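# Stand the striped spool green-end-up on the centred cube

## Task

Finish with the green cube resting at the midpoint between the two arms, the striped spool upright on the cube with its green end at the top, and neither hand touching either object.

## Robot and tools

Robot: two arms, left_arm (on the +y side) and right_arm, each ending in a sixteen-motor, four-digit hand (index, middle, ring, thumb). right_arm has a right hand and left_arm its mirror-image left hand. Measured base positions in the scene frame: left_arm (-0.031, +0.246, 0) m, right_arm (+0.033, -0.305, 0) m, each almost unrotated about z.

Scene frame: origin at table-top height, midway between the arms' nominal bases; +x points out over the table, +z up, +y toward left_arm. Image left/right does not match arm names. Each hand has a hand point a little in front of the palm. Hand-point axes: +z runs along straight fingers toward the tips; +y leaves the palm face; +x crosses the palm away from the thumb on the right hand, toward the thumb on the left hand. A rigid mast behind the wrist on the palm side can collide with objects.

execute_actions(actions, cameras). actions is a list of actions; each action is 0.5 s and is a table of 1 to 15 rows, one per 1/30 s step. If fewer than 15 rows are given, the final row repeats. Every row has exactly 48 numbers, each in [-1, 1], covering both arms even if one stays still. Order: left dx, dy, dz, rx, ry, rz; then the left hand's sixteen motor goals; left current_limit; left speed; then the same 24 for the right arm and hand.

dx, dy, dz, rx, ry, rz are offsets, not poses. They are measured along scene-frame axes from the arm's Hand target as it stood when that action began. Every row of an action refers back to that same starting target, not to the row before. 1.0 equals 0.6 m for dx/dy/dz and 180 degrees for rotation. rx, ry, rz form one rotation vector, applied about the Hand target's position. A translation longer than 1.0 is scaled down along its direction. Sending the same offset again moves the target further. All zeros re-requests the current target, which helps a hand that stopped short. If it still rests short, send the gap as an offset.

Limits on motion: each step, commanded orientation is clipped to within 40 degrees of the measured one. The resulting target is reported as Hand target. Joint friction, load and elbow sag (the hand sinks under load) can leave the hand a few cm from target. Command higher to compensate. Tiny moves may not start. To stop pressing into something, set the target back beyond the hand point.

Hand motor numbers, in this order: index_mcp, index_abd, index_pip, index_dip, middle_mcp, middle_abd, middle_pip, middle_dip, ring_mcp, ring_abd, ring_pip, ring_dip, thumb_cmc, thumb_axl, thumb_mcp, thumb_ipl. Each is an absolute goal angle scaled linearly between its stops. Brackets give (degrees at +1, degrees at -1; value when straight):
- finger mcp (-18, +128; +0.75)
- abd (-60, +60; +0.00)
- pip (-29, +108; +0.58)
- dip (-21, +117; +0.70)
- thumb_cmc (-20, +120; +0.71)
- thumb_axl (-27, +140; +0.68)
- thumb_mcp (-69, +109; +0.23)
- thumb_ipl (-77, +108; +0.17)

Lower numbers curl fingers toward the palm and swing the thumb across the palm front. On the left hand, ring_pip goals are capped at +78.5 degrees. A zero is a real goal, so to hold a hand unchanged resend its hand_goal, hand_current_limit and hand_speed.

current_limit maps -1..+1 onto 0..550 mA, with a floor of 11 mA. Very low values may not lift a finger. speed sets goal slew at (speed+1)/2 of 8.5 rad/s. Initial settings: current_limit +0.4, speed -0.6. Settings persist until rewritten. A finger grips only while its goal lies past the object's surface, more firmly the further past.

Results: end_effector_position (m) and end_effector_quat_wxyz in the scene frame, which may be off by a few cm. Also Hand target, joint positions, velocities (or "within noise"), and joint torques, which include gravity, carry offsets and noise, and wrap at ±28 N m on joints 3 and 4. Per motor: hand_goal, hand_measured (same scale), hand_current_ma (positive pushes toward -1), and hand_state (moving, goal, blocked, overload). Results also give motor temperatures and step readings of position. Images come back only when actions is empty or cameras names them: cam_high, cam_low, cam_left_wrist, cam_right_wrist, each 672x504. ["all"] gives all, [] none. An unknown name voids the call. A call returns once the robot is still, at most 3 s after the last action. The scene keeps running while you think, holding the last command.

zoom_image(camera, region): region [x0, y0, x1, y1] in pixels, origin at top-left, at most 504 by 504. It works only on a camera from the latest images. read_manual(section) returns licence text only. finished_scene(scene=1) ends the scene for good. The result must then hold without the robot touching anything.

Avoid:
- Knocking anything off the table or leaving it there.
- Dropping parts or letting go while they move.
- Hard hits, slams or heavy pushes, especially against fixed or heavy things.
- Any contact or squeeze between the two arms, including one hand closing on the other's fingers.
- Motor current at or above 495 mA for 5 s: the motor shuts off for 10 s (overload).
- Motor heat: MOTOR HOT appears at 85 °C; at 100 °C the arm drops in an OVER-TEMPERATURE FAULT. Long reaches, loads and pushing toward unreachable targets heat motors.
- Arm stops: during one, new hand numbers are discarded.

Near the first joint's axis, small wrist moves can swing the whole arm. Loose objects may be nudged occasionally. Smooth, low-effort motion is preferred.

Each tool is called after "Request:" by a JSON object that holds its "api" and its "payload", one argument or row to a line.

## Session

Request:
{"api": "execute_actions", "payload": {
  "actions": []
}}

Scene clock: 0.00 s.
left_arm: end_effector_position=(+0.5243, +0.3011, +0.2770) hand_goal=(+0.754, +0.000, +0.576, +0.696, +0.754, +0.000, +0.576, +0.696, +0.754, +0.000, +0.576, +0.696, +0.714, +0.678, +0.226, +0.168) hand_measured=(+0.754, +0.000, +0.576, +0.696, +0.754, +0.000, +0.576, +0.696, +0.754, +0.000, +0.576, +0.696, +0.714, +0.678, +0.226, +0.168) hand_current_ma=(+0, +0, +0, +0, +0, +0, +0, +0, +0, +0, +0, +0, +0, +0, +0, +0) hand_state=(goal, goal, goal, goal, goal, goal, goal, goal, goal, goal, goal, goal, goal, goal, goal, goal) hand_current_limit=0.40 hand_speed=-0.60 end_effector_quat_wxyz=(+0.242, +0.469, +0.787, +0.321) | right_arm: end_effector_position=(+0.3769, -0.0332, +0.3149) hand_goal=(+0.754, +0.000, +0.576, +0.696, +0.754, +0.000, +0.576, +0.696, +0.754, +0.000, +0.576, +0.696, +0.714, +0.678, +0.226, +0.168) hand_measured=(+0.754, +0.000, +0.576, +0.696, +0.754, +0.000, +0.576, +0.696, +0.754, +0.000, +0.576, +0.696, +0.714, +0.678, +0.226, +0.168) hand_current_ma=(+0, +0, +0, +0, +0, +0, +0, +0, +0, +0, +0, +0, +0, +0, +0, +0) hand_state=(goal, goal, goal, goal, goal, goal, goal, goal, goal, goal, goal, goal, goal, goal, goal, goal) hand_current_limit=0.40 hand_speed=-0.60 end_effector_quat_wxyz=(+0.271, -0.370, +0.723, +0.517)
Joint positions: left_arm=[-0.089 1.305 0.968 -0.471 -0.356 -0.459] | right_arm=[0.202 1.374 0.98 -0.598 -1.179 -1.911]
Joint velocities: within noise
Joint torques (N m): no reading
Motor temperatures (°C): left_arm=[25 24 21 22 23 19] | right_arm=[27 20 26 22 21 20]
Heat: left arm: hottest waist 25 °C; right arm: hottest waist 27 °C.
Hand target: left_arm +0.5314, +0.3003, +0.2955; +0.257, +0.462, +0.783, +0.328 | right_arm +0.3815, -0.0322, +0.3226; +0.279, -0.375, +0.719, +0.514

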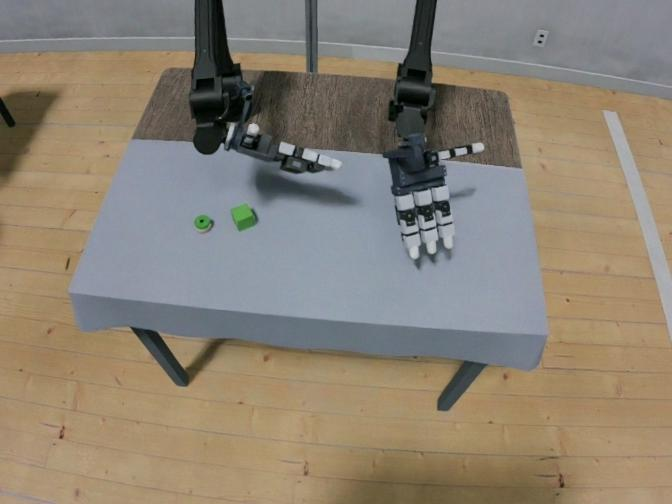

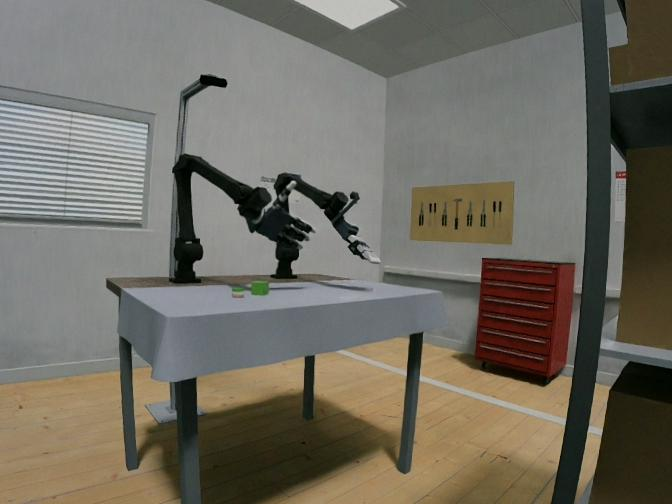

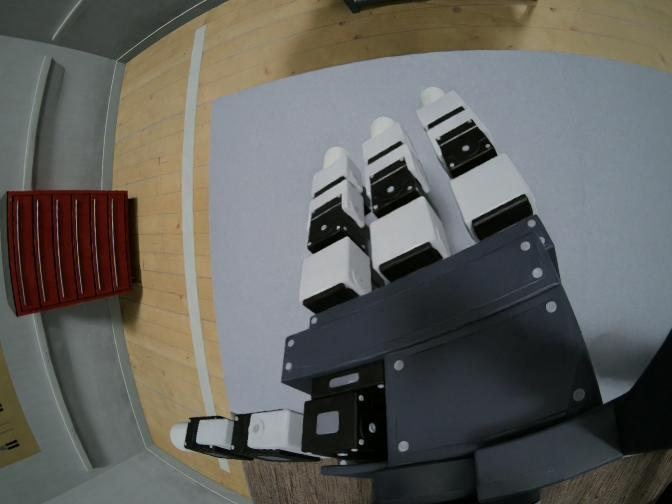

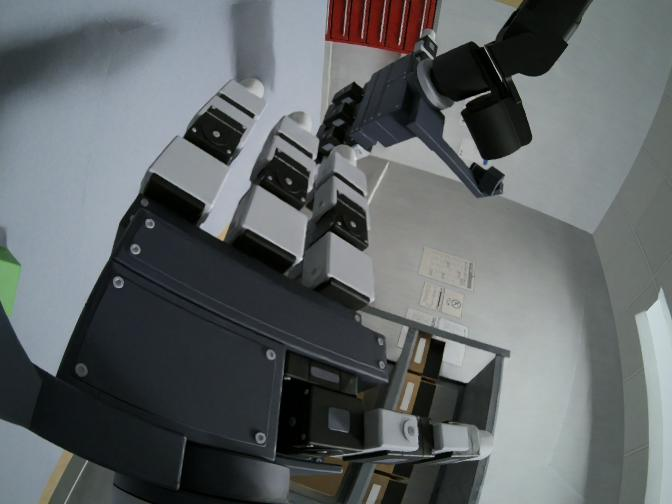

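Request:
{"api": "zoom_image", "payload": {
  "camera": "cam_high",
  "region": [150, 140, 350, 290]
}}

Request:
{"api": "zoom_image", "payload": {
  "camera": "cam_low",
  "region": [200, 240, 320, 330]
}}

Scaled by 2.520 from the camera's 672x504 image, which has a finer 960x720 frame.

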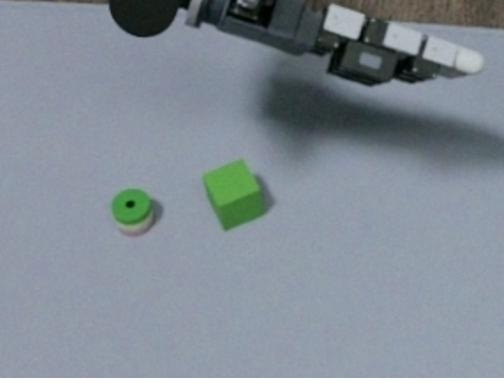

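Scaled by 4.200 from the camera's 672x504 image, which has a finer 960x720 frame.

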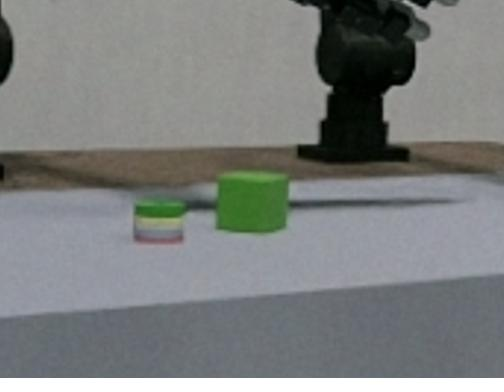

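Request:
{"api": "execute_actions", "payload": {
  "actions": [
    [[0,0.028,0,0,0,0,0.754,0,0.576,0.696,0.754,0,0.576,0.696,0.754,0,0.576,0.696,0.714,0.678,0.226,0.168,0.4,-0.6,0.033,-0.042,0.003,-0.108,-0.027,-0.05,0.754,0,0.576,0.696,0.754,0,0.576,0.696,0.754,0,0.576,0.696,0.714,0.678,0.226,0.168,0.4,-0.6]],
    [[0,0.028,0,0,0,0,0.754,0,0.576,0.696,0.754,0,0.576,0.696,0.754,0,0.576,0.696,0.714,0.678,0.226,0.168,0.4,-0.6,0.033,-0.042,0.003,-0.108,-0.027,-0.05,0.754,0,0.576,0.696,0.754,0,0.576,0.696,0.754,0,0.576,0.696,0.714,0.678,0.226,0.168,0.4,-0.6]],
    [[0,0.028,0,0,0,0,0.754,0,0.576,0.696,0.754,0,0.576,0.696,0.754,0,0.576,0.696,0.714,0.678,0.226,0.168,0.4,-0.6,0.033,-0.042,0.003,-0.108,-0.027,-0.05,0.754,0,0.576,0.696,0.754,0,0.576,0.696,0.754,0,0.576,0.696,0.714,0.678,0.226,0.168,0.4,-0.6]]
  ],
  "cameras": ["all"]
}}

Scene clock: 128.20 s.
left_arm: end_effector_position=(+0.5264, +0.3492, +0.2756) hand_goal=(+0.754, +0.000, +0.576, +0.696, +0.754, +0.000, +0.576, +0.696, +0.754, +0.000, +0.576, +0.696, +0.714, +0.678, +0.226, +0.168) hand_measured=(+0.758, +0.000, +0.576, +0.696, +0.758, +0.000, +0.576, +0.696, +0.758, +0.000, +0.576, +0.696, +0.718, +0.678, +0.224, +0.168) hand_current_ma=(+4, +0, +0, +0, +3, +0, +0, +0, +4, +0, +0, +0, +4, +0, -1, +0) hand_state=(goal, goal, goal, goal, goal, goal, goal, goal, goal, goal, goal, goal, goal, goal, goal, goal) hand_current_limit=0.40 hand_speed=-0.60 end_effector_quat_wxyz=(+0.240, +0.467, +0.790, +0.316) | right_arm: end_effector_position=(+0.4350, -0.1129, +0.3069) hand_goal=(+0.754, +0.000, +0.576, +0.696, +0.754, +0.000, +0.576, +0.696, +0.754, +0.000, +0.576, +0.696, +0.714, +0.678, +0.226, +0.168) hand_measured=(+0.752, -0.002, +0.576, +0.696, +0.752, +0.000, +0.576, +0.696, +0.752, -0.002, +0.576, +0.696, +0.714, +0.678, +0.224, +0.168) hand_current_ma=(-2, -1, +0, +0, -2, -1, +0, +0, -2, -1, +0, +0, +0, -1, -4, +0) hand_state=(goal, goal, goal, goal, goal, goal, goal, goal, goal, goal, goal, goal, goal, goal, goal, goal) hand_current_limit=0.40 hand_speed=-0.60 end_effector_quat_wxyz=(+0.239, -0.353, +0.905, -0.020)
Joint positions: left_arm=[0.031 1.305 0.968 -0.454 -0.27 -0.379] | right_arm=[0.236 1.23 1.292 -1.15 -0.02 -2.063]
Joint torques (N m): left_arm=[0.97 -12.69 13.34 2.44 -0.14 0.21] | right_arm=[-0.03 -8.94 12.57 0.7 0.07 0.16]
Motor temperatures (°C): left_arm=[24 27 33 22 24 19] | right_arm=[27 22 34 22 24 20]
Heat: left arm: hottest elbow 33 °C; right arm: hottest elbow 34 °C.
Hand target: left_arm +0.5314, +0.3506, +0.2955; +0.257, +0.462, +0.783, +0.327 | right_arm +0.4409, -0.1077, +0.3280; +0.255, -0.351, +0.901, -0.022
Off the commanded pose: left_arm 0.021 m, 3 deg | right_arm 0.023 m, 2 deg.
Step readings (end_effector_position of left_arm | right_arm):
0: (+0.5243, +0.3011, +0.2770) | (+0.3769, -0.0332, +0.3149)
1: (+0.5243, +0.3011, +0.2770) | (+0.3776, -0.0329, +0.3135)
2: (+0.5245, +0.3010, +0.2767) | (+0.3807, -0.0321, +0.3075)
4: (+0.5251, +0.3017, +0.2759) | (+0.3871, -0.0363, +0.2927)
8: (+0.5248, +0.3103, +0.2755) | (+0.3910, -0.0547, +0.2902)
15: (+0.5245, +0.3165, +0.2754) | (+0.3965, -0.0590, +0.3141)
16: (+0.5246, +0.3163, +0.2753) | (+0.3972, -0.0597, +0.3127)
17: (+0.5250, +0.3163, +0.2750) | (+0.4010, -0.0626, +0.3065)
19: (+0.5257, +0.3186, +0.2744) | (+0.4087, -0.0717, +0.2914)
23: (+0.5259, +0.3264, +0.2750) | (+0.4145, -0.0853, +0.2914)
30: (+0.5254, +0.3331, +0.2751) | (+0.4186, -0.0880, +0.3113)
31: (+0.5256, +0.3328, +0.2750) | (+0.4194, -0.0890, +0.3100)
32: (+0.5261, +0.3328, +0.2749) | (+0.4230, -0.0943, +0.3038)
34: (+0.5269, +0.3351, +0.2748) | (+0.4295, -0.1061, +0.2920)
38: (+0.5268, +0.3431, +0.2753) | (+0.4371, -0.1182, +0.2944)
45: (+0.5262, +0.3496, +0.2756) | (+0.4363, -0.1127, +0.3078)

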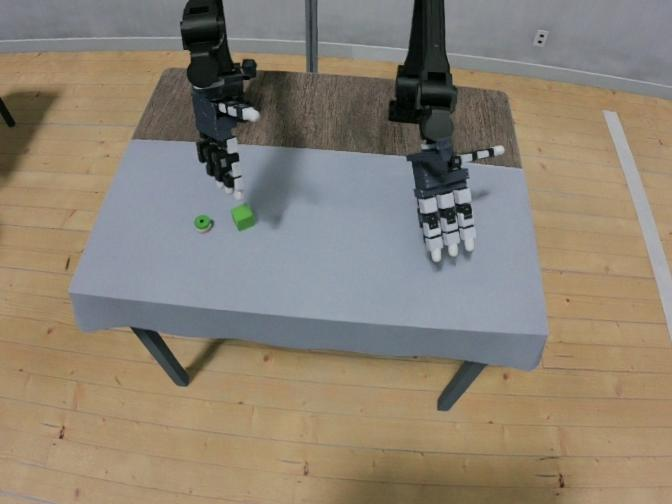

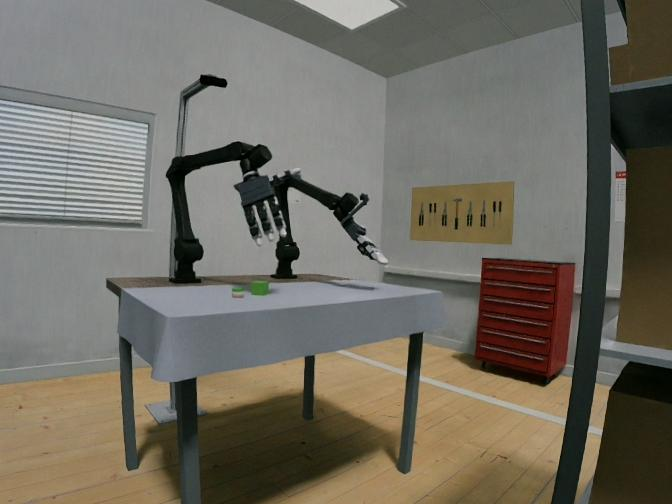

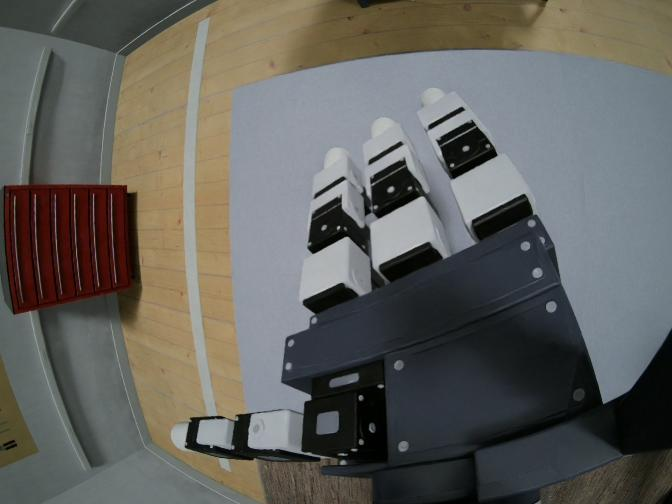

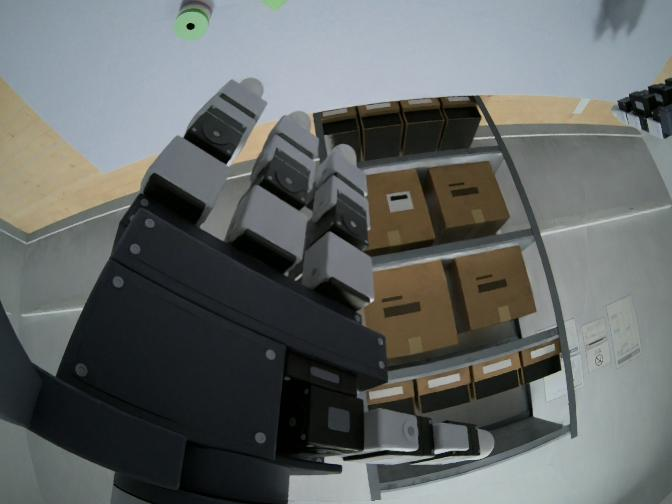

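Request:
{"api": "execute_actions", "payload": {
  "actions": [
    [[0,0.028,0,0,0,0,0.754,0,0.576,0.696,0.754,0,0.576,0.696,0.754,0,0.576,0.696,0.714,0.678,0.226,0.168,0.4,-0.6,0.033,-0.042,0.003,-0.108,-0.027,-0.05,0.754,0,0.576,0.696,0.754,0,0.576,0.696,0.754,0,0.576,0.696,0.714,0.678,0.226,0.168,0.4,-0.6]],
    [[0,0.028,0,0,0,0,0.754,0,0.576,0.696,0.754,0,0.576,0.696,0.754,0,0.576,0.696,0.714,0.678,0.226,0.168,0.4,-0.6,0.033,-0.042,0.003,-0.108,-0.027,-0.05,0.754,0,0.576,0.696,0.754,0,0.576,0.696,0.754,0,0.576,0.696,0.714,0.678,0.226,0.168,0.4,-0.6]],
    [[0,0.028,0,0,0,0,0.754,0,0.576,0.696,0.754,0,0.576,0.696,0.754,0,0.576,0.696,0.714,0.678,0.226,0.168,0.4,-0.6,0.033,-0.042,0.003,-0.108,-0.027,-0.05,0.274,0,0.066,0.406,0.274,0,0.066,0.406,0.274,0,0.066,0.406,-0.571,0.678,0.226,0.059,0.4,-0.6]]
  ],
  "cameras": ["all"]
}}

Scene clock: 135.70 s.
left_arm: end_effector_position=(+0.5241, +0.3987, +0.2767) hand_goal=(+0.754, +0.000, +0.576, +0.696, +0.754, +0.000, +0.576, +0.696, +0.754, +0.000, +0.576, +0.696, +0.714, +0.678, +0.226, +0.168) hand_measured=(+0.758, +0.000, +0.576, +0.696, +0.758, +0.000, +0.576, +0.696, +0.758, +0.000, +0.576, +0.696, +0.718, +0.678, +0.224, +0.168) hand_current_ma=(+4, +0, +0, +0, +3, +0, +0, +0, +4, +0, +0, +0, +4, +0, -1, +0) hand_state=(goal, goal, goal, goal, goal, goal, goal, goal, goal, goal, goal, goal, goal, goal, goal, goal) hand_current_limit=0.40 hand_speed=-0.60 end_effector_quat_wxyz=(+0.242, +0.466, +0.791, +0.315) | right_arm: end_effector_position=(+0.4927, -0.1906, +0.3203) hand_goal=(+0.274, +0.000, +0.066, +0.406, +0.274, +0.000, +0.066, +0.406, +0.274, +0.000, +0.066, +0.406, -0.570, +0.678, +0.226, +0.060) hand_measured=(+0.270, -0.002, +0.068, +0.410, +0.270, +0.000, +0.068, +0.408, +0.270, -0.002, +0.068, +0.408, -0.568, +0.678, +0.222, +0.062) hand_current_ma=(-5, -1, +3, +3, -4, -1, +3, +3, -4, -1, +2, +2, +3, -1, -4, +2) hand_state=(goal, goal, goal, goal, goal, goal, goal, goal, goal, goal, goal, goal, goal, goal, goal, goal) hand_current_limit=0.40 hand_speed=-0.60 end_effector_quat_wxyz=(+0.140, -0.226, +0.791, -0.551)
Joint positions: left_arm=[0.155 1.305 0.968 -0.433 -0.178 -0.293] | right_arm=[0.518 1.476 1.533 -1.63 1.21 -1.597]
Joint torques (N m): left_arm=[0.67 -11.99 13.87 2.55 -0.04 0.2] | right_arm=[-0.26 -11.05 11.36 -0.25 1.23 0.11]
Heat: left arm: hottest elbow 33 °C; right arm: hottest elbow 34 °C.
Hand target: left_arm +0.5314, +0.4010, +0.2955; +0.257, +0.462, +0.783, +0.327 | right_arm +0.5003, -0.1834, +0.3334; +0.149, -0.214, +0.793, -0.551
Off the commanded pose: left_arm 0.020 m, 2 deg | right_arm 0.017 m, 2 deg.
Step readings (end_effector_position of left_arm | right_arm):
0: (+0.5265, +0.3492, +0.2756) | (+0.4351, -0.1130, +0.3069)
1: (+0.5265, +0.3490, +0.2756) | (+0.4359, -0.1144, +0.3062)
2: (+0.5269, +0.3492, +0.2755) | (+0.4394, -0.1223, +0.3025)
4: (+0.5274, +0.3518, +0.2752) | (+0.4455, -0.1379, +0.2991)
8: (+0.5270, +0.3596, +0.2757) | (+0.4517, -0.1454, +0.3121)
15: (+0.5261, +0.3661, +0.2760) | (+0.4510, -0.1387, +0.3211)
16: (+0.5263, +0.3660, +0.2759) | (+0.4519, -0.1407, +0.3200)
17: (+0.5267, +0.3659, +0.2758) | (+0.4552, -0.1499, +0.3179)
19: (+0.5272, +0.3684, +0.2756) | (+0.4623, -0.1669, +0.3169)
23: (+0.5265, +0.3760, +0.2761) | (+0.4706, -0.1702, +0.3209)
30: (+0.5254, +0.3827, +0.2764) | (+0.4709, -0.1645, +0.3154)
31: (+0.5255, +0.3826, +0.2763) | (+0.4716, -0.1665, +0.3154)
32: (+0.5258, +0.3825, +0.2762) | (+0.4745, -0.1754, +0.3182)
34: (+0.5262, +0.3848, +0.2760) | (+0.4808, -0.1912, +0.3268)
38: (+0.5252, +0.3925, +0.2765) | (+0.4887, -0.1949, +0.3329)
45: (+0.5239, +0.3990, +0.2767) | (+0.4898, -0.1911, +0.3150)

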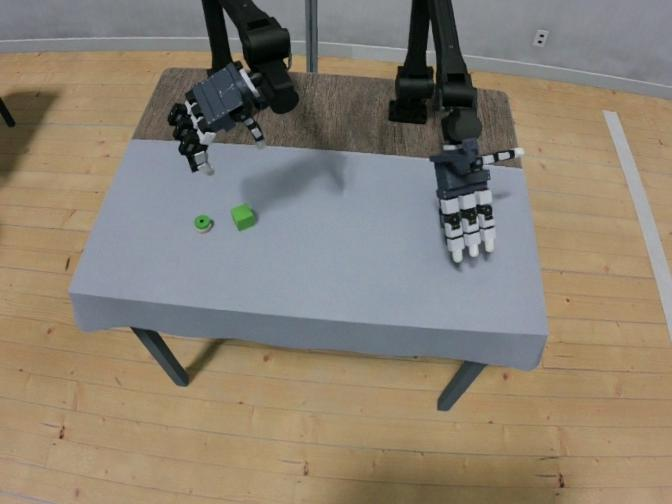

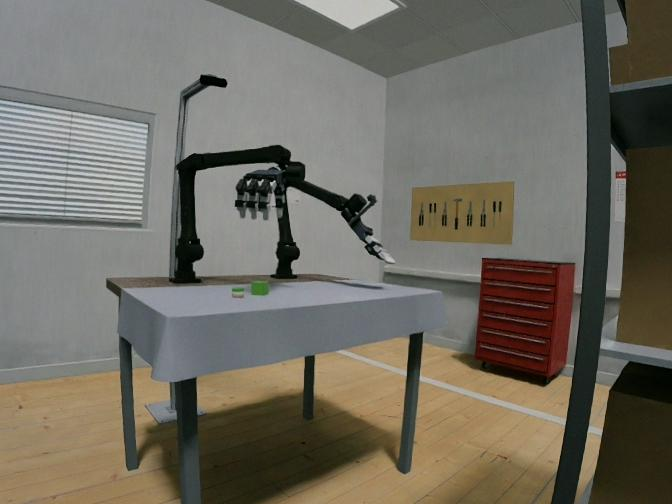

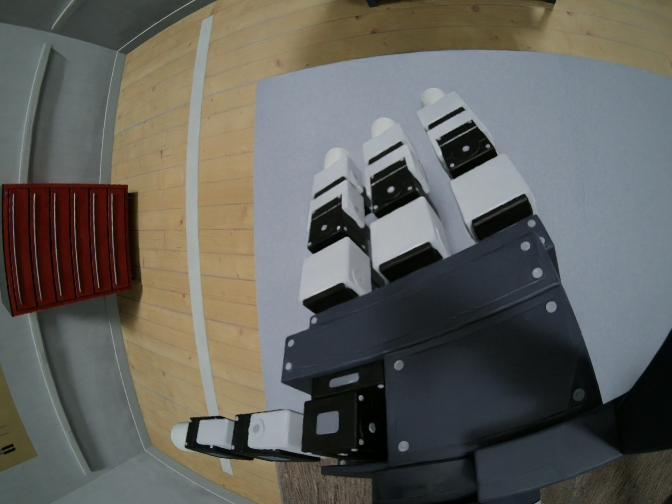

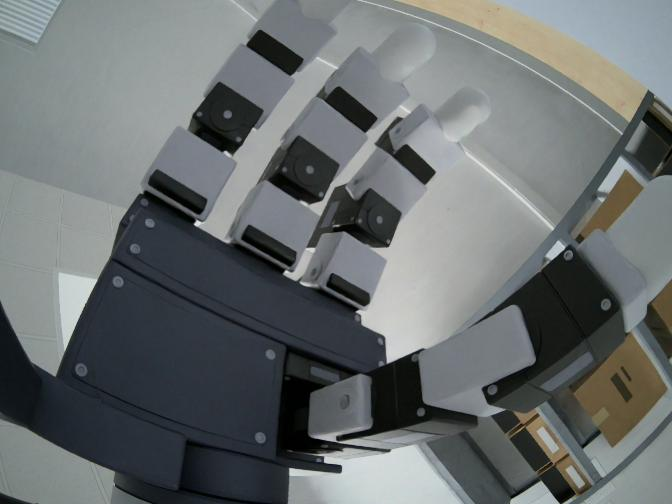

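Request:
{"api": "execute_actions", "payload": {
  "actions": [
    [[0,0,0,0,0,0,0.754,0,0.576,0.696,0.754,0,0.576,0.696,0.754,0,0.576,0.696,0.714,0.678,0.226,0.168,0.4,-0.6,0.0,0.004,-0.09,0,0,0,0.274,0,0.066,0.406,0.274,0,0.066,0.406,0.274,0,0.066,0.406,-0.571,0.678,0.226,0.059,0.4,-0.6]],
    [[0,0,0,0,0,0,0.754,0,0.576,0.696,0.754,0,0.576,0.696,0.754,0,0.576,0.696,0.714,0.678,0.226,0.168,0.4,-0.6,0.0,0.004,-0.09,0,0,0,0.274,0,0.066,0.406,0.274,0,0.066,0.406,0.274,0,0.066,0.406,-0.571,0.678,0.226,0.059,0.4,-0.6]],
    [[0,0,0,0,0,0,0.754,0,0.576,0.696,0.754,0,0.576,0.696,0.754,0,0.576,0.696,0.714,0.678,0.226,0.168,0.4,-0.6,0.0,0.004,-0.09,0,0,0,0.274,0,0.066,0.406,0.274,0,0.066,0.406,0.274,0,0.066,0.406,-0.571,0.678,0.226,0.059,0.4,-0.6]]
  ],
  "cameras": ["all"]
}}

Request:
{"api": "zoom_image", "payload": {
  "camera": "cam_high",
  "region": [150, 110, 350, 260]
}}

Request:
{"api": "zoom_image", "payload": {
  "camera": "cam_low",
  "region": [200, 180, 360, 310]
}}

Scene clock: 160.13 s.
left_arm: end_effector_position=(+0.5241, +0.3987, +0.2767) hand_goal=(+0.754, +0.000, +0.576, +0.696, +0.754, +0.000, +0.576, +0.696, +0.754, +0.000, +0.576, +0.696, +0.714, +0.678, +0.226, +0.168) hand_measured=(+0.758, +0.000, +0.576, +0.696, +0.758, +0.000, +0.576, +0.696, +0.758, +0.000, +0.576, +0.696, +0.718, +0.678, +0.224, +0.168) hand_current_ma=(+4, +0, +0, +0, +3, +0, +0, +0, +4, +0, +0, +0, +4, +0, -1, +0) hand_state=(goal, goal, goal, goal, goal, goal, goal, goal, goal, goal, goal, goal, goal, goal, goal, goal) hand_current_limit=0.40 hand_speed=-0.60 end_effector_quat_wxyz=(+0.242, +0.466, +0.791, +0.315) | right_arm: end_effector_position=(+0.4984, -0.1835, +0.1732) hand_goal=(+0.274, +0.000, +0.066, +0.406, +0.274, +0.000, +0.066, +0.406, +0.274, +0.000, +0.066, +0.406, -0.570, +0.678, +0.226, +0.060) hand_measured=(+0.270, -0.002, +0.068, +0.410, +0.270, +0.000, +0.068, +0.408, +0.270, -0.002, +0.068, +0.408, -0.568, +0.678, +0.222, +0.062) hand_current_ma=(-5, -1, +3, +3, -4, -1, +3, +3, -4, -1, +2, +2, +2, -1, -4, +2) hand_state=(goal, goal, goal, goal, goal, goal, goal, goal, goal, goal, goal, goal, goal, goal, goal, goal) hand_current_limit=0.40 hand_speed=-0.60 end_effector_quat_wxyz=(+0.143, -0.211, +0.793, -0.553)
Joint positions: left_arm=[0.155 1.305 0.968 -0.433 -0.178 -0.293] | right_arm=[0.528 1.563 1.237 -1.314 1.215 -1.503]
Joint torques (N m): left_arm=[0.44 -11.93 13.89 2.52 -0.05 0.21] | right_arm=[0.15 -12.04 7.83 0.4 1.06 0.04]
Heat: left arm: hottest elbow 33 °C; right arm: hottest elbow 33 °C.
Hand target: left_arm +0.5314, +0.4010, +0.2955; +0.257, +0.462, +0.783, +0.328 | right_arm +0.5003, -0.1762, +0.1713; +0.149, -0.214, +0.793, -0.551
Off the commanded pose: left_arm 0.020 m, 2 deg | right_arm 0.008 m, 1 deg.
Step readings (end_effector_position of left_arm | right_arm):
0: (+0.5241, +0.3987, +0.2767) | (+0.4927, -0.1906, +0.3203)
1: (+0.5241, +0.3987, +0.2767) | (+0.4928, -0.1905, +0.3203)
2: (+0.5241, +0.3987, +0.2767) | (+0.4932, -0.1904, +0.3200)
4: (+0.5241, +0.3987, +0.2767) | (+0.4948, -0.1897, +0.3156)
8: (+0.5241, +0.3987, +0.2767) | (+0.4932, -0.1902, +0.2949)
15: (+0.5241, +0.3987, +0.2767) | (+0.4959, -0.1883, +0.2820)
16: (+0.5241, +0.3987, +0.2767) | (+0.4962, -0.1881, +0.2817)
17: (+0.5241, +0.3987, +0.2767) | (+0.4970, -0.1874, +0.2792)
19: (+0.5241, +0.3987, +0.2767) | (+0.4975, -0.1868, +0.2696)
23: (+0.5241, +0.3987, +0.2767) | (+0.4929, -0.1894, +0.2393)
30: (+0.5241, +0.3987, +0.2767) | (+0.4972, -0.1868, +0.2267)
31: (+0.5241, +0.3987, +0.2767) | (+0.4977, -0.1866, +0.2266)
32: (+0.5241, +0.3987, +0.2767) | (+0.4984, -0.1860, +0.2243)
34: (+0.5241, +0.3987, +0.2767) | (+0.4988, -0.1852, +0.2158)
38: (+0.5241, +0.3987, +0.2767) | (+0.4940, -0.1863, +0.1888)
45: (+0.5241, +0.3987, +0.2767) | (+0.4973, -0.1841, +0.1732)

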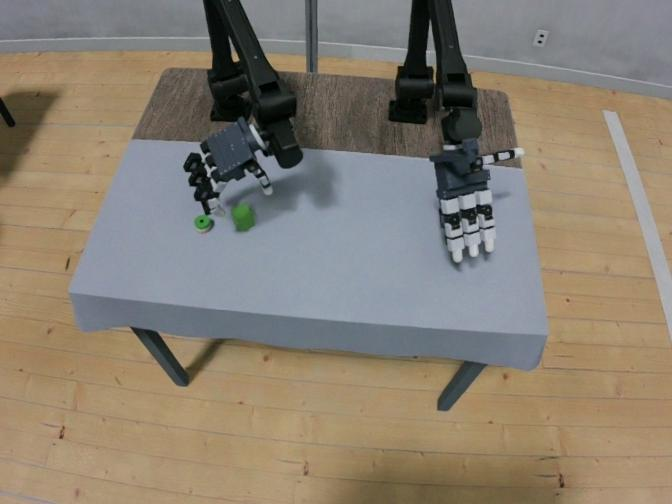

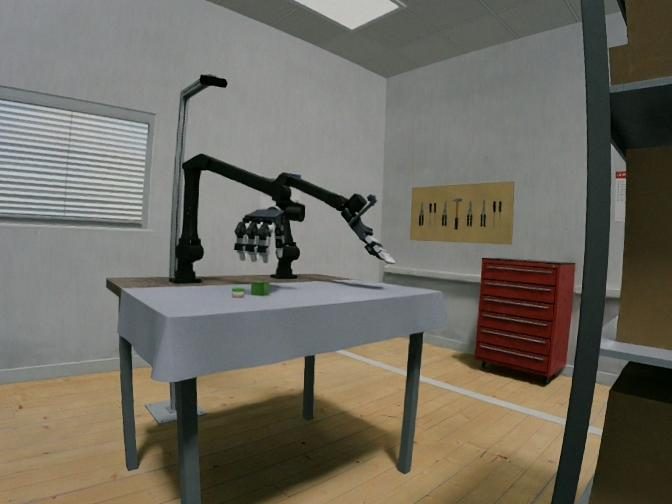

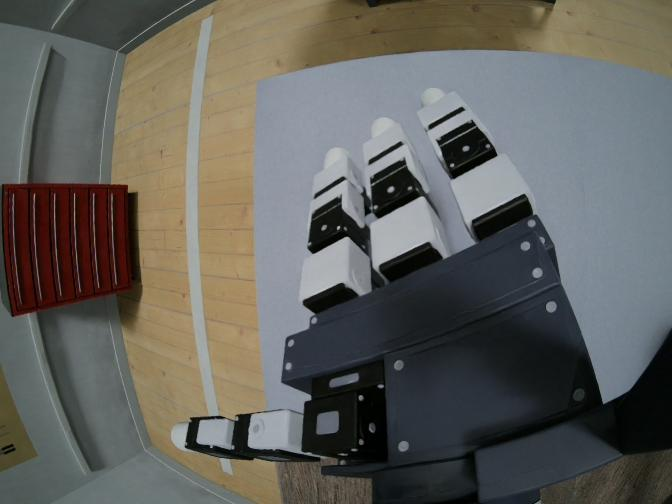

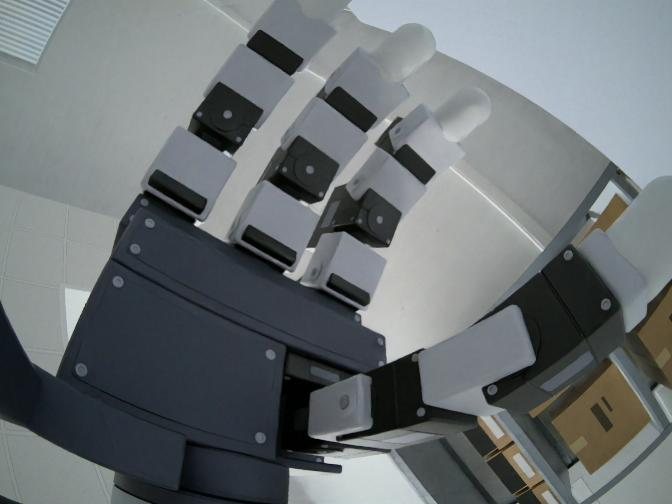

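Scaled by 2.520 from the camera's 672x504 image, which has a finer 960x720 frame.

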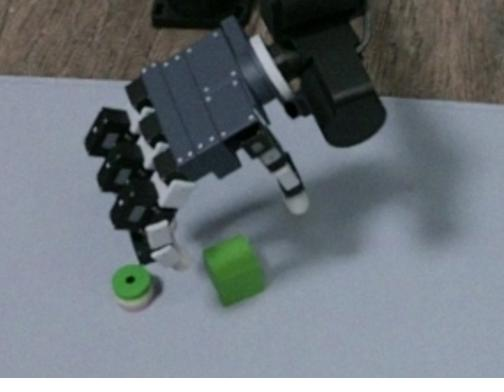

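Scaled by 3.150 from the camera's 672x504 image, which has a finer 960x720 frame.

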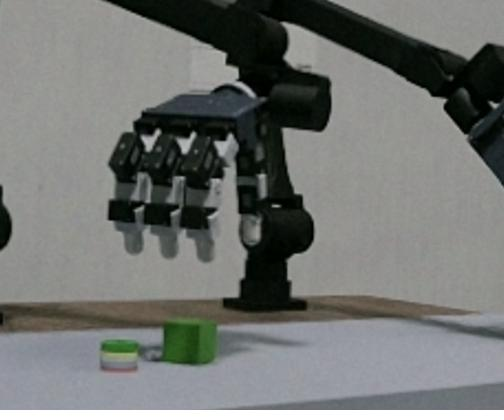

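Request:
{"api": "zoom_image", "payload": {
  "camera": "cam_high",
  "region": [190, 190, 270, 250]
}}

Scaled by 6.300 from the camera's 672x504 image, which has a finer 960x720 frame.

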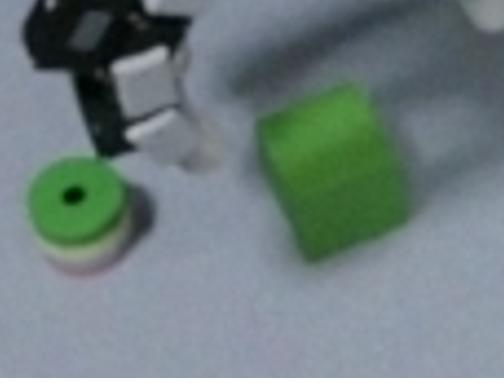

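Request:
{"api": "execute_actions", "payload": {
  "actions": [
    [[0,0,0,0,0,0,0.754,0,0.576,0.696,0.754,0,0.576,0.696,0.754,0,0.576,0.696,0.714,0.678,0.226,0.168,0.4,-0.6,-0.032,-0.018,-0.03,0,0,0,0.178,-0.133,0.066,0.406,0.178,0.133,0.066,0.406,0.754,0,0.576,0.696,-0.571,0.678,0.226,0.059,0.4,-0.6]],
    [[0,0,0,0,0,0,0.754,0,0.576,0.696,0.754,0,0.576,0.696,0.754,0,0.576,0.696,0.714,0.678,0.226,0.168,0.4,-0.6,0,0,-0.07,0,0,0,0.178,-0.133,0.066,0.406,0.178,0.133,0.066,0.406,0.754,0,0.576,0.696,-0.571,0.678,0.226,0.059,0.4,-0.6]]
  ],
  "cameras": ["cam_high","cam_low","cam_right_wrist"]
}}

Request:
{"api": "zoom_image", "payload": {
  "camera": "cam_high",
  "region": [180, 160, 300, 250]
}}

Request:
{"api": "zoom_image", "payload": {
  "camera": "cam_low",
  "region": [220, 220, 320, 305]
}}

Scene clock: 197.43 s.
left_arm: end_effector_position=(+0.5241, +0.3987, +0.2767) hand_goal=(+0.754, +0.000, +0.576, +0.696, +0.754, +0.000, +0.576, +0.696, +0.754, +0.000, +0.576, +0.696, +0.714, +0.678, +0.226, +0.168) hand_measured=(+0.758, +0.000, +0.576, +0.696, +0.758, +0.000, +0.576, +0.696, +0.758, +0.000, +0.576, +0.696, +0.718, +0.678, +0.224, +0.168) hand_current_ma=(+4, +0, +0, +0, +3, +0, +0, +0, +4, +0, +0, +0, +4, +0, -1, +0) hand_state=(goal, goal, goal, goal, goal, goal, goal, goal, goal, goal, goal, goal, goal, goal, goal, goal) hand_current_limit=0.40 hand_speed=-0.60 end_effector_quat_wxyz=(+0.242, +0.466, +0.791, +0.315) | right_arm: end_effector_position=(+0.4807, -0.1932, +0.1174) hand_goal=(+0.178, -0.132, +0.066, +0.406, +0.178, +0.134, +0.066, +0.406, +0.754, +0.000, +0.576, +0.696, -0.570, +0.678, +0.226, +0.060) hand_measured=(+0.176, -0.108, +0.068, +0.408, +0.176, +0.110, +0.068, +0.408, +0.736, -0.002, +0.570, +0.694, -0.568, +0.678, +0.222, +0.062) hand_current_ma=(-2, +42, +1, +3, -3, -39, +2, +3, -38, -1, -9, -3, +2, -1, -4, +2) hand_state=(goal, blocked, goal, goal, goal, blocked, goal, goal, goal, goal, goal, goal, goal, goal, goal, goal) hand_current_limit=0.40 hand_speed=-0.60 end_effector_quat_wxyz=(+0.148, -0.207, +0.794, -0.552)
Joint positions: left_arm=[0.155 1.305 0.968 -0.433 -0.178 -0.293] | right_arm=[0.53 1.568 1.082 -1.15 1.215 -1.494]
Joint torques (N m): left_arm=[0.67 -11.81 13.86 2.52 -0.07 0.21] | right_arm=[0.03 -11.05 7.01 0.42 1.06 0.01]
Heat: left arm: hottest elbow 33 °C; right arm: hottest elbow 33 °C.
Hand target: left_arm +0.5314, +0.4010, +0.2955; +0.257, +0.462, +0.783, +0.328 | right_arm +0.4810, -0.1871, +0.1112; +0.148, -0.214, +0.793, -0.551
Off the commanded pose: left_arm 0.020 m, 2 deg | right_arm 0.009 m, 1 deg.
Step readings (end_effector_position of left_arm | right_arm):
0: (+0.5241, +0.3987, +0.2767) | (+0.4984, -0.1835, +0.1732)
1: (+0.5241, +0.3987, +0.2767) | (+0.4983, -0.1835, +0.1731)
2: (+0.5241, +0.3987, +0.2767) | (+0.4978, -0.1838, +0.1713)
4: (+0.5241, +0.3987, +0.2767) | (+0.4942, -0.1858, +0.1656)
8: (+0.5241, +0.3987, +0.2767) | (+0.4811, -0.1932, +0.1480)
15: (+0.5241, +0.3987, +0.2767) | (+0.4800, -0.1939, +0.1452)
16: (+0.5241, +0.3987, +0.2767) | (+0.4802, -0.1938, +0.1454)
17: (+0.5241, +0.3987, +0.2767) | (+0.4808, -0.1932, +0.1443)
19: (+0.5241, +0.3987, +0.2767) | (+0.4819, -0.1926, +0.1397)
23: (+0.5241, +0.3987, +0.2767) | (+0.4780, -0.1948, +0.1252)
30: (+0.5241, +0.3987, +0.2767) | (+0.4799, -0.1937, +0.1174)
Images, in order (width x height): cam_high 672x504, cam_low 672x504, cam_right_wrist 672x504.

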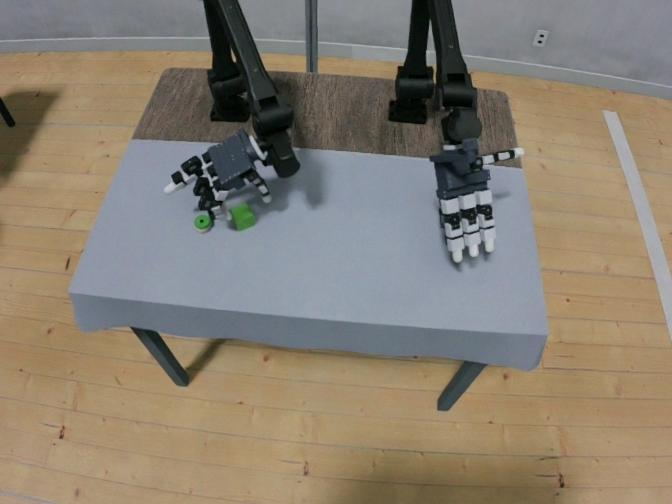

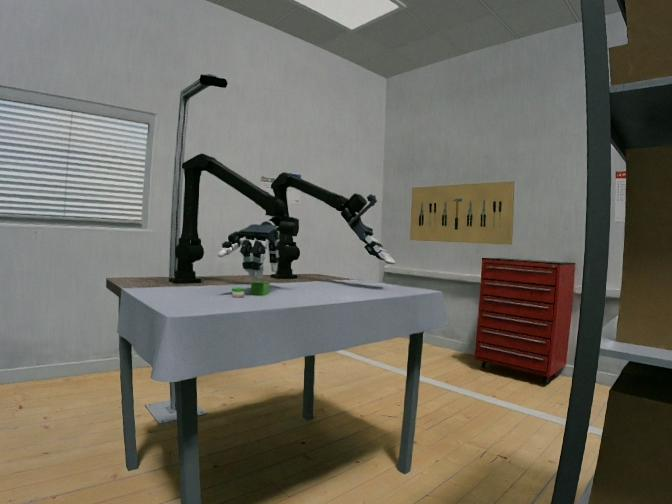

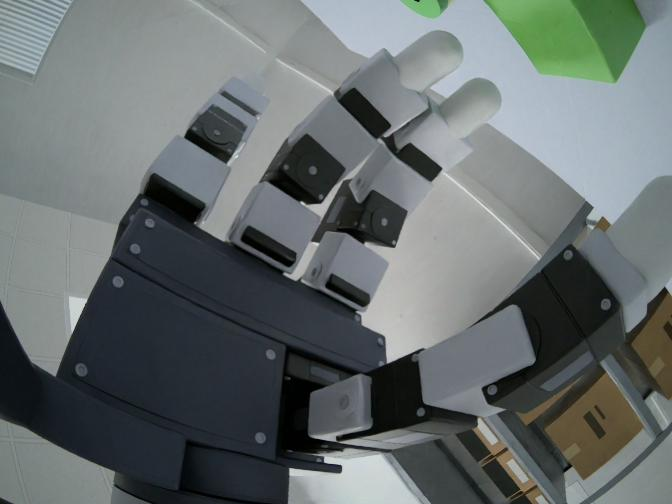

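Scaled by 4.200 from the camera's 672x504 image, which has a finer 960x720 frame.

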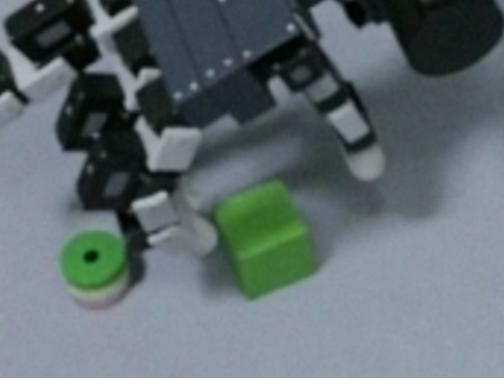

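Scaled by 5.040 from the camera's 672x504 image, which has a finer 960x720 frame.

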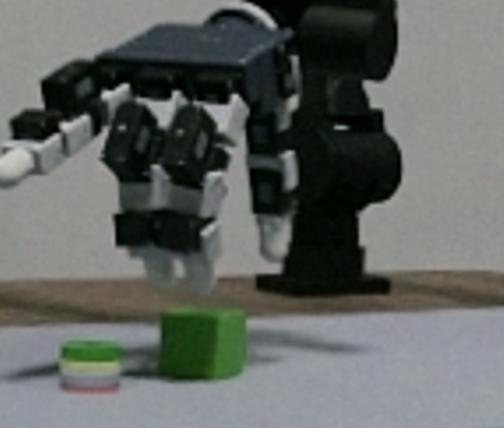

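Request:
{"api": "execute_actions", "payload": {
  "actions": [
    [[0,0,0,0,0,0,0.754,0,0.576,0.696,0.754,0,0.576,0.696,0.754,0,0.576,0.696,0.714,0.678,0.226,0.168,0.4,-0.6,-0.002,-0.013,-0.04,0,0,0,0.178,-0.11,0.066,0.406,0.178,0.11,0.066,0.406,0.754,0,0.576,0.696,-0.571,0.678,0.226,0.059,0.4,-0.6]],
    [[0,0,0,0,0,0,0.754,0,0.576,0.696,0.754,0,0.576,0.696,0.754,0,0.576,0.696,0.714,0.678,0.226,0.168,0.4,-0.6,0,0,-0.055,0,0,0,0.178,-0.11,0.066,0.406,0.178,0.11,0.066,0.406,0.754,0,0.576,0.696,-0.571,0.678,0.226,0.059,0.4,-0.6]]
  ],
  "cameras": ["cam_high","cam_low","cam_right_wrist"]
}}

Request:
{"api": "zoom_image", "payload": {
  "camera": "cam_high",
  "region": [180, 160, 300, 250]
}}

Request:
{"api": "zoom_image", "payload": {
  "camera": "cam_low",
  "region": [220, 220, 320, 305]
}}

Scene clock: 213.93 s.
left_arm: end_effector_position=(+0.5241, +0.3987, +0.2767) hand_goal=(+0.754, +0.000, +0.576, +0.696, +0.754, +0.000, +0.576, +0.696, +0.754, +0.000, +0.576, +0.696, +0.714, +0.678, +0.226, +0.168) hand_measured=(+0.758, +0.000, +0.576, +0.696, +0.758, +0.000, +0.576, +0.696, +0.758, +0.000, +0.576, +0.696, +0.718, +0.678, +0.224, +0.168) hand_current_ma=(+4, +0, +0, +0, +3, +0, +0, +0, +4, +0, +0, +0, +4, +0, -1, +0) hand_state=(goal, goal, goal, goal, goal, goal, goal, goal, goal, goal, goal, goal, goal, goal, goal, goal) hand_current_limit=0.40 hand_speed=-0.60 end_effector_quat_wxyz=(+0.242, +0.466, +0.791, +0.315) | right_arm: end_effector_position=(+0.4778, -0.1948, +0.0598) hand_goal=(+0.178, -0.110, +0.066, +0.406, +0.178, +0.110, +0.066, +0.406, +0.754, +0.000, +0.576, +0.696, -0.570, +0.678, +0.226, +0.060) hand_measured=(+0.176, -0.102, +0.068, +0.408, +0.174, +0.106, +0.062, +0.406, +0.736, -0.002, +0.570, +0.694, -0.568, +0.678, +0.222, +0.062) hand_current_ma=(-3, +8, +1, +3, -6, -4, -6, +0, -38, -1, -9, -3, +1, -1, -4, +2) hand_state=(goal, goal, goal, goal, goal, goal, goal, goal, goal, goal, goal, goal, goal, goal, goal, goal) hand_current_limit=0.40 hand_speed=-0.60 end_effector_quat_wxyz=(+0.151, -0.213, +0.792, -0.552)
Joint positions: left_arm=[0.155 1.305 0.968 -0.433 -0.178 -0.293] | right_arm=[0.53 1.637 0.989 -0.954 1.218 -1.533]
Joint torques (N m): left_arm=[0.79 -12.16 13.81 2.5 -0.04 0.19] | right_arm=[-1.08 -11.05 6.54 0.57 1.02 0]
Heat: left arm: hottest elbow 34 °C; right arm: hottest elbow 32 °C.
Hand target: left_arm +0.5314, +0.4010, +0.2955; +0.257, +0.462, +0.783, +0.328 | right_arm +0.4799, -0.1949, +0.0544; +0.149, -0.214, +0.793, -0.551
Off the commanded pose: left_arm 0.020 m, 2 deg | right_arm 0.006 m, 0 deg.
Step readings (end_effector_position of left_arm | right_arm):
0: (+0.5241, +0.3987, +0.2767) | (+0.4808, -0.1931, +0.1174)
1: (+0.5241, +0.3987, +0.2767) | (+0.4809, -0.1931, +0.1173)
2: (+0.5241, +0.3987, +0.2767) | (+0.4813, -0.1928, +0.1164)
4: (+0.5241, +0.3987, +0.2767) | (+0.4818, -0.1925, +0.1122)
8: (+0.5241, +0.3987, +0.2767) | (+0.4781, -0.1946, +0.0999)
15: (+0.5241, +0.3987, +0.2767) | (+0.4783, -0.1943, +0.0934)
16: (+0.5241, +0.3987, +0.2767) | (+0.4786, -0.1941, +0.0933)
17: (+0.5241, +0.3987, +0.2767) | (+0.4791, -0.1938, +0.0922)
19: (+0.5241, +0.3987, +0.2767) | (+0.4803, -0.1930, +0.0875)
23: (+0.5241, +0.3987, +0.2767) | (+0.4784, -0.1942, +0.0708)
30: (+0.5241, +0.3987, +0.2767) | (+0.4776, -0.1950, +0.0598)
Images, in order (width x height): cam_high 672x504, cam_low 672x504, cam_right_wrist 672x504.

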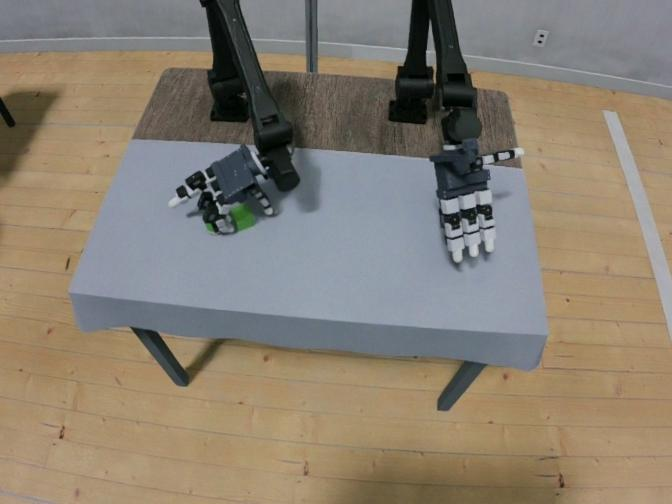

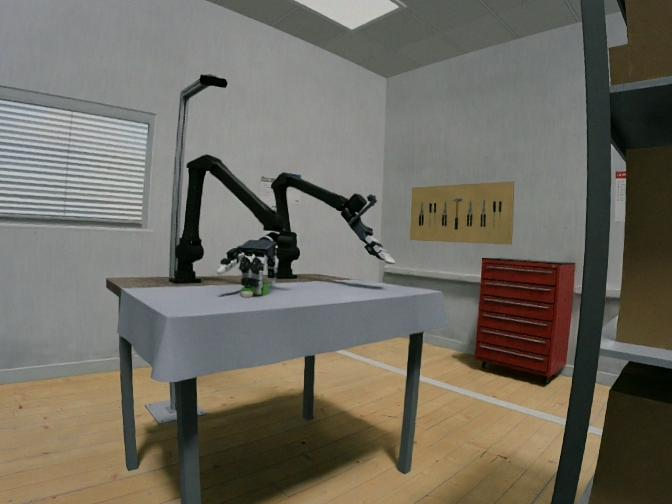

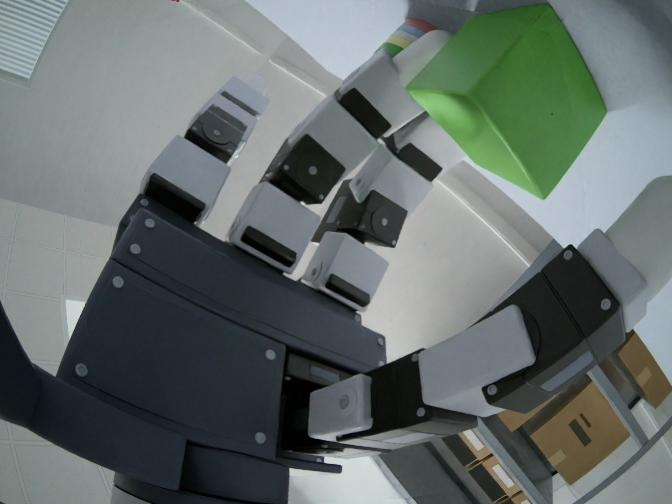

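Scaled by 4.200 from the camera's 672x504 image, which has a finer 960x720 frame.

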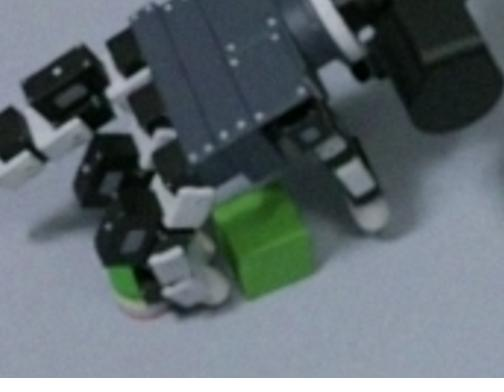

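Scaled by 5.040 from the camera's 672x504 image, which has a finer 960x720 frame.

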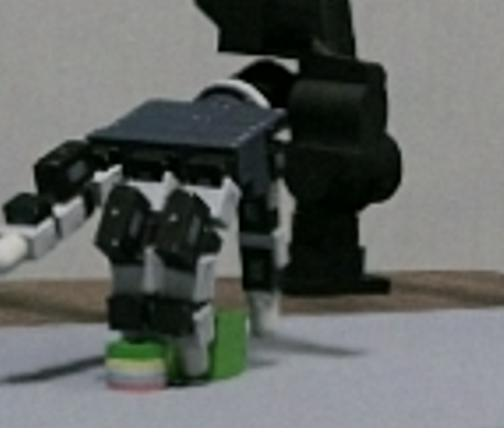

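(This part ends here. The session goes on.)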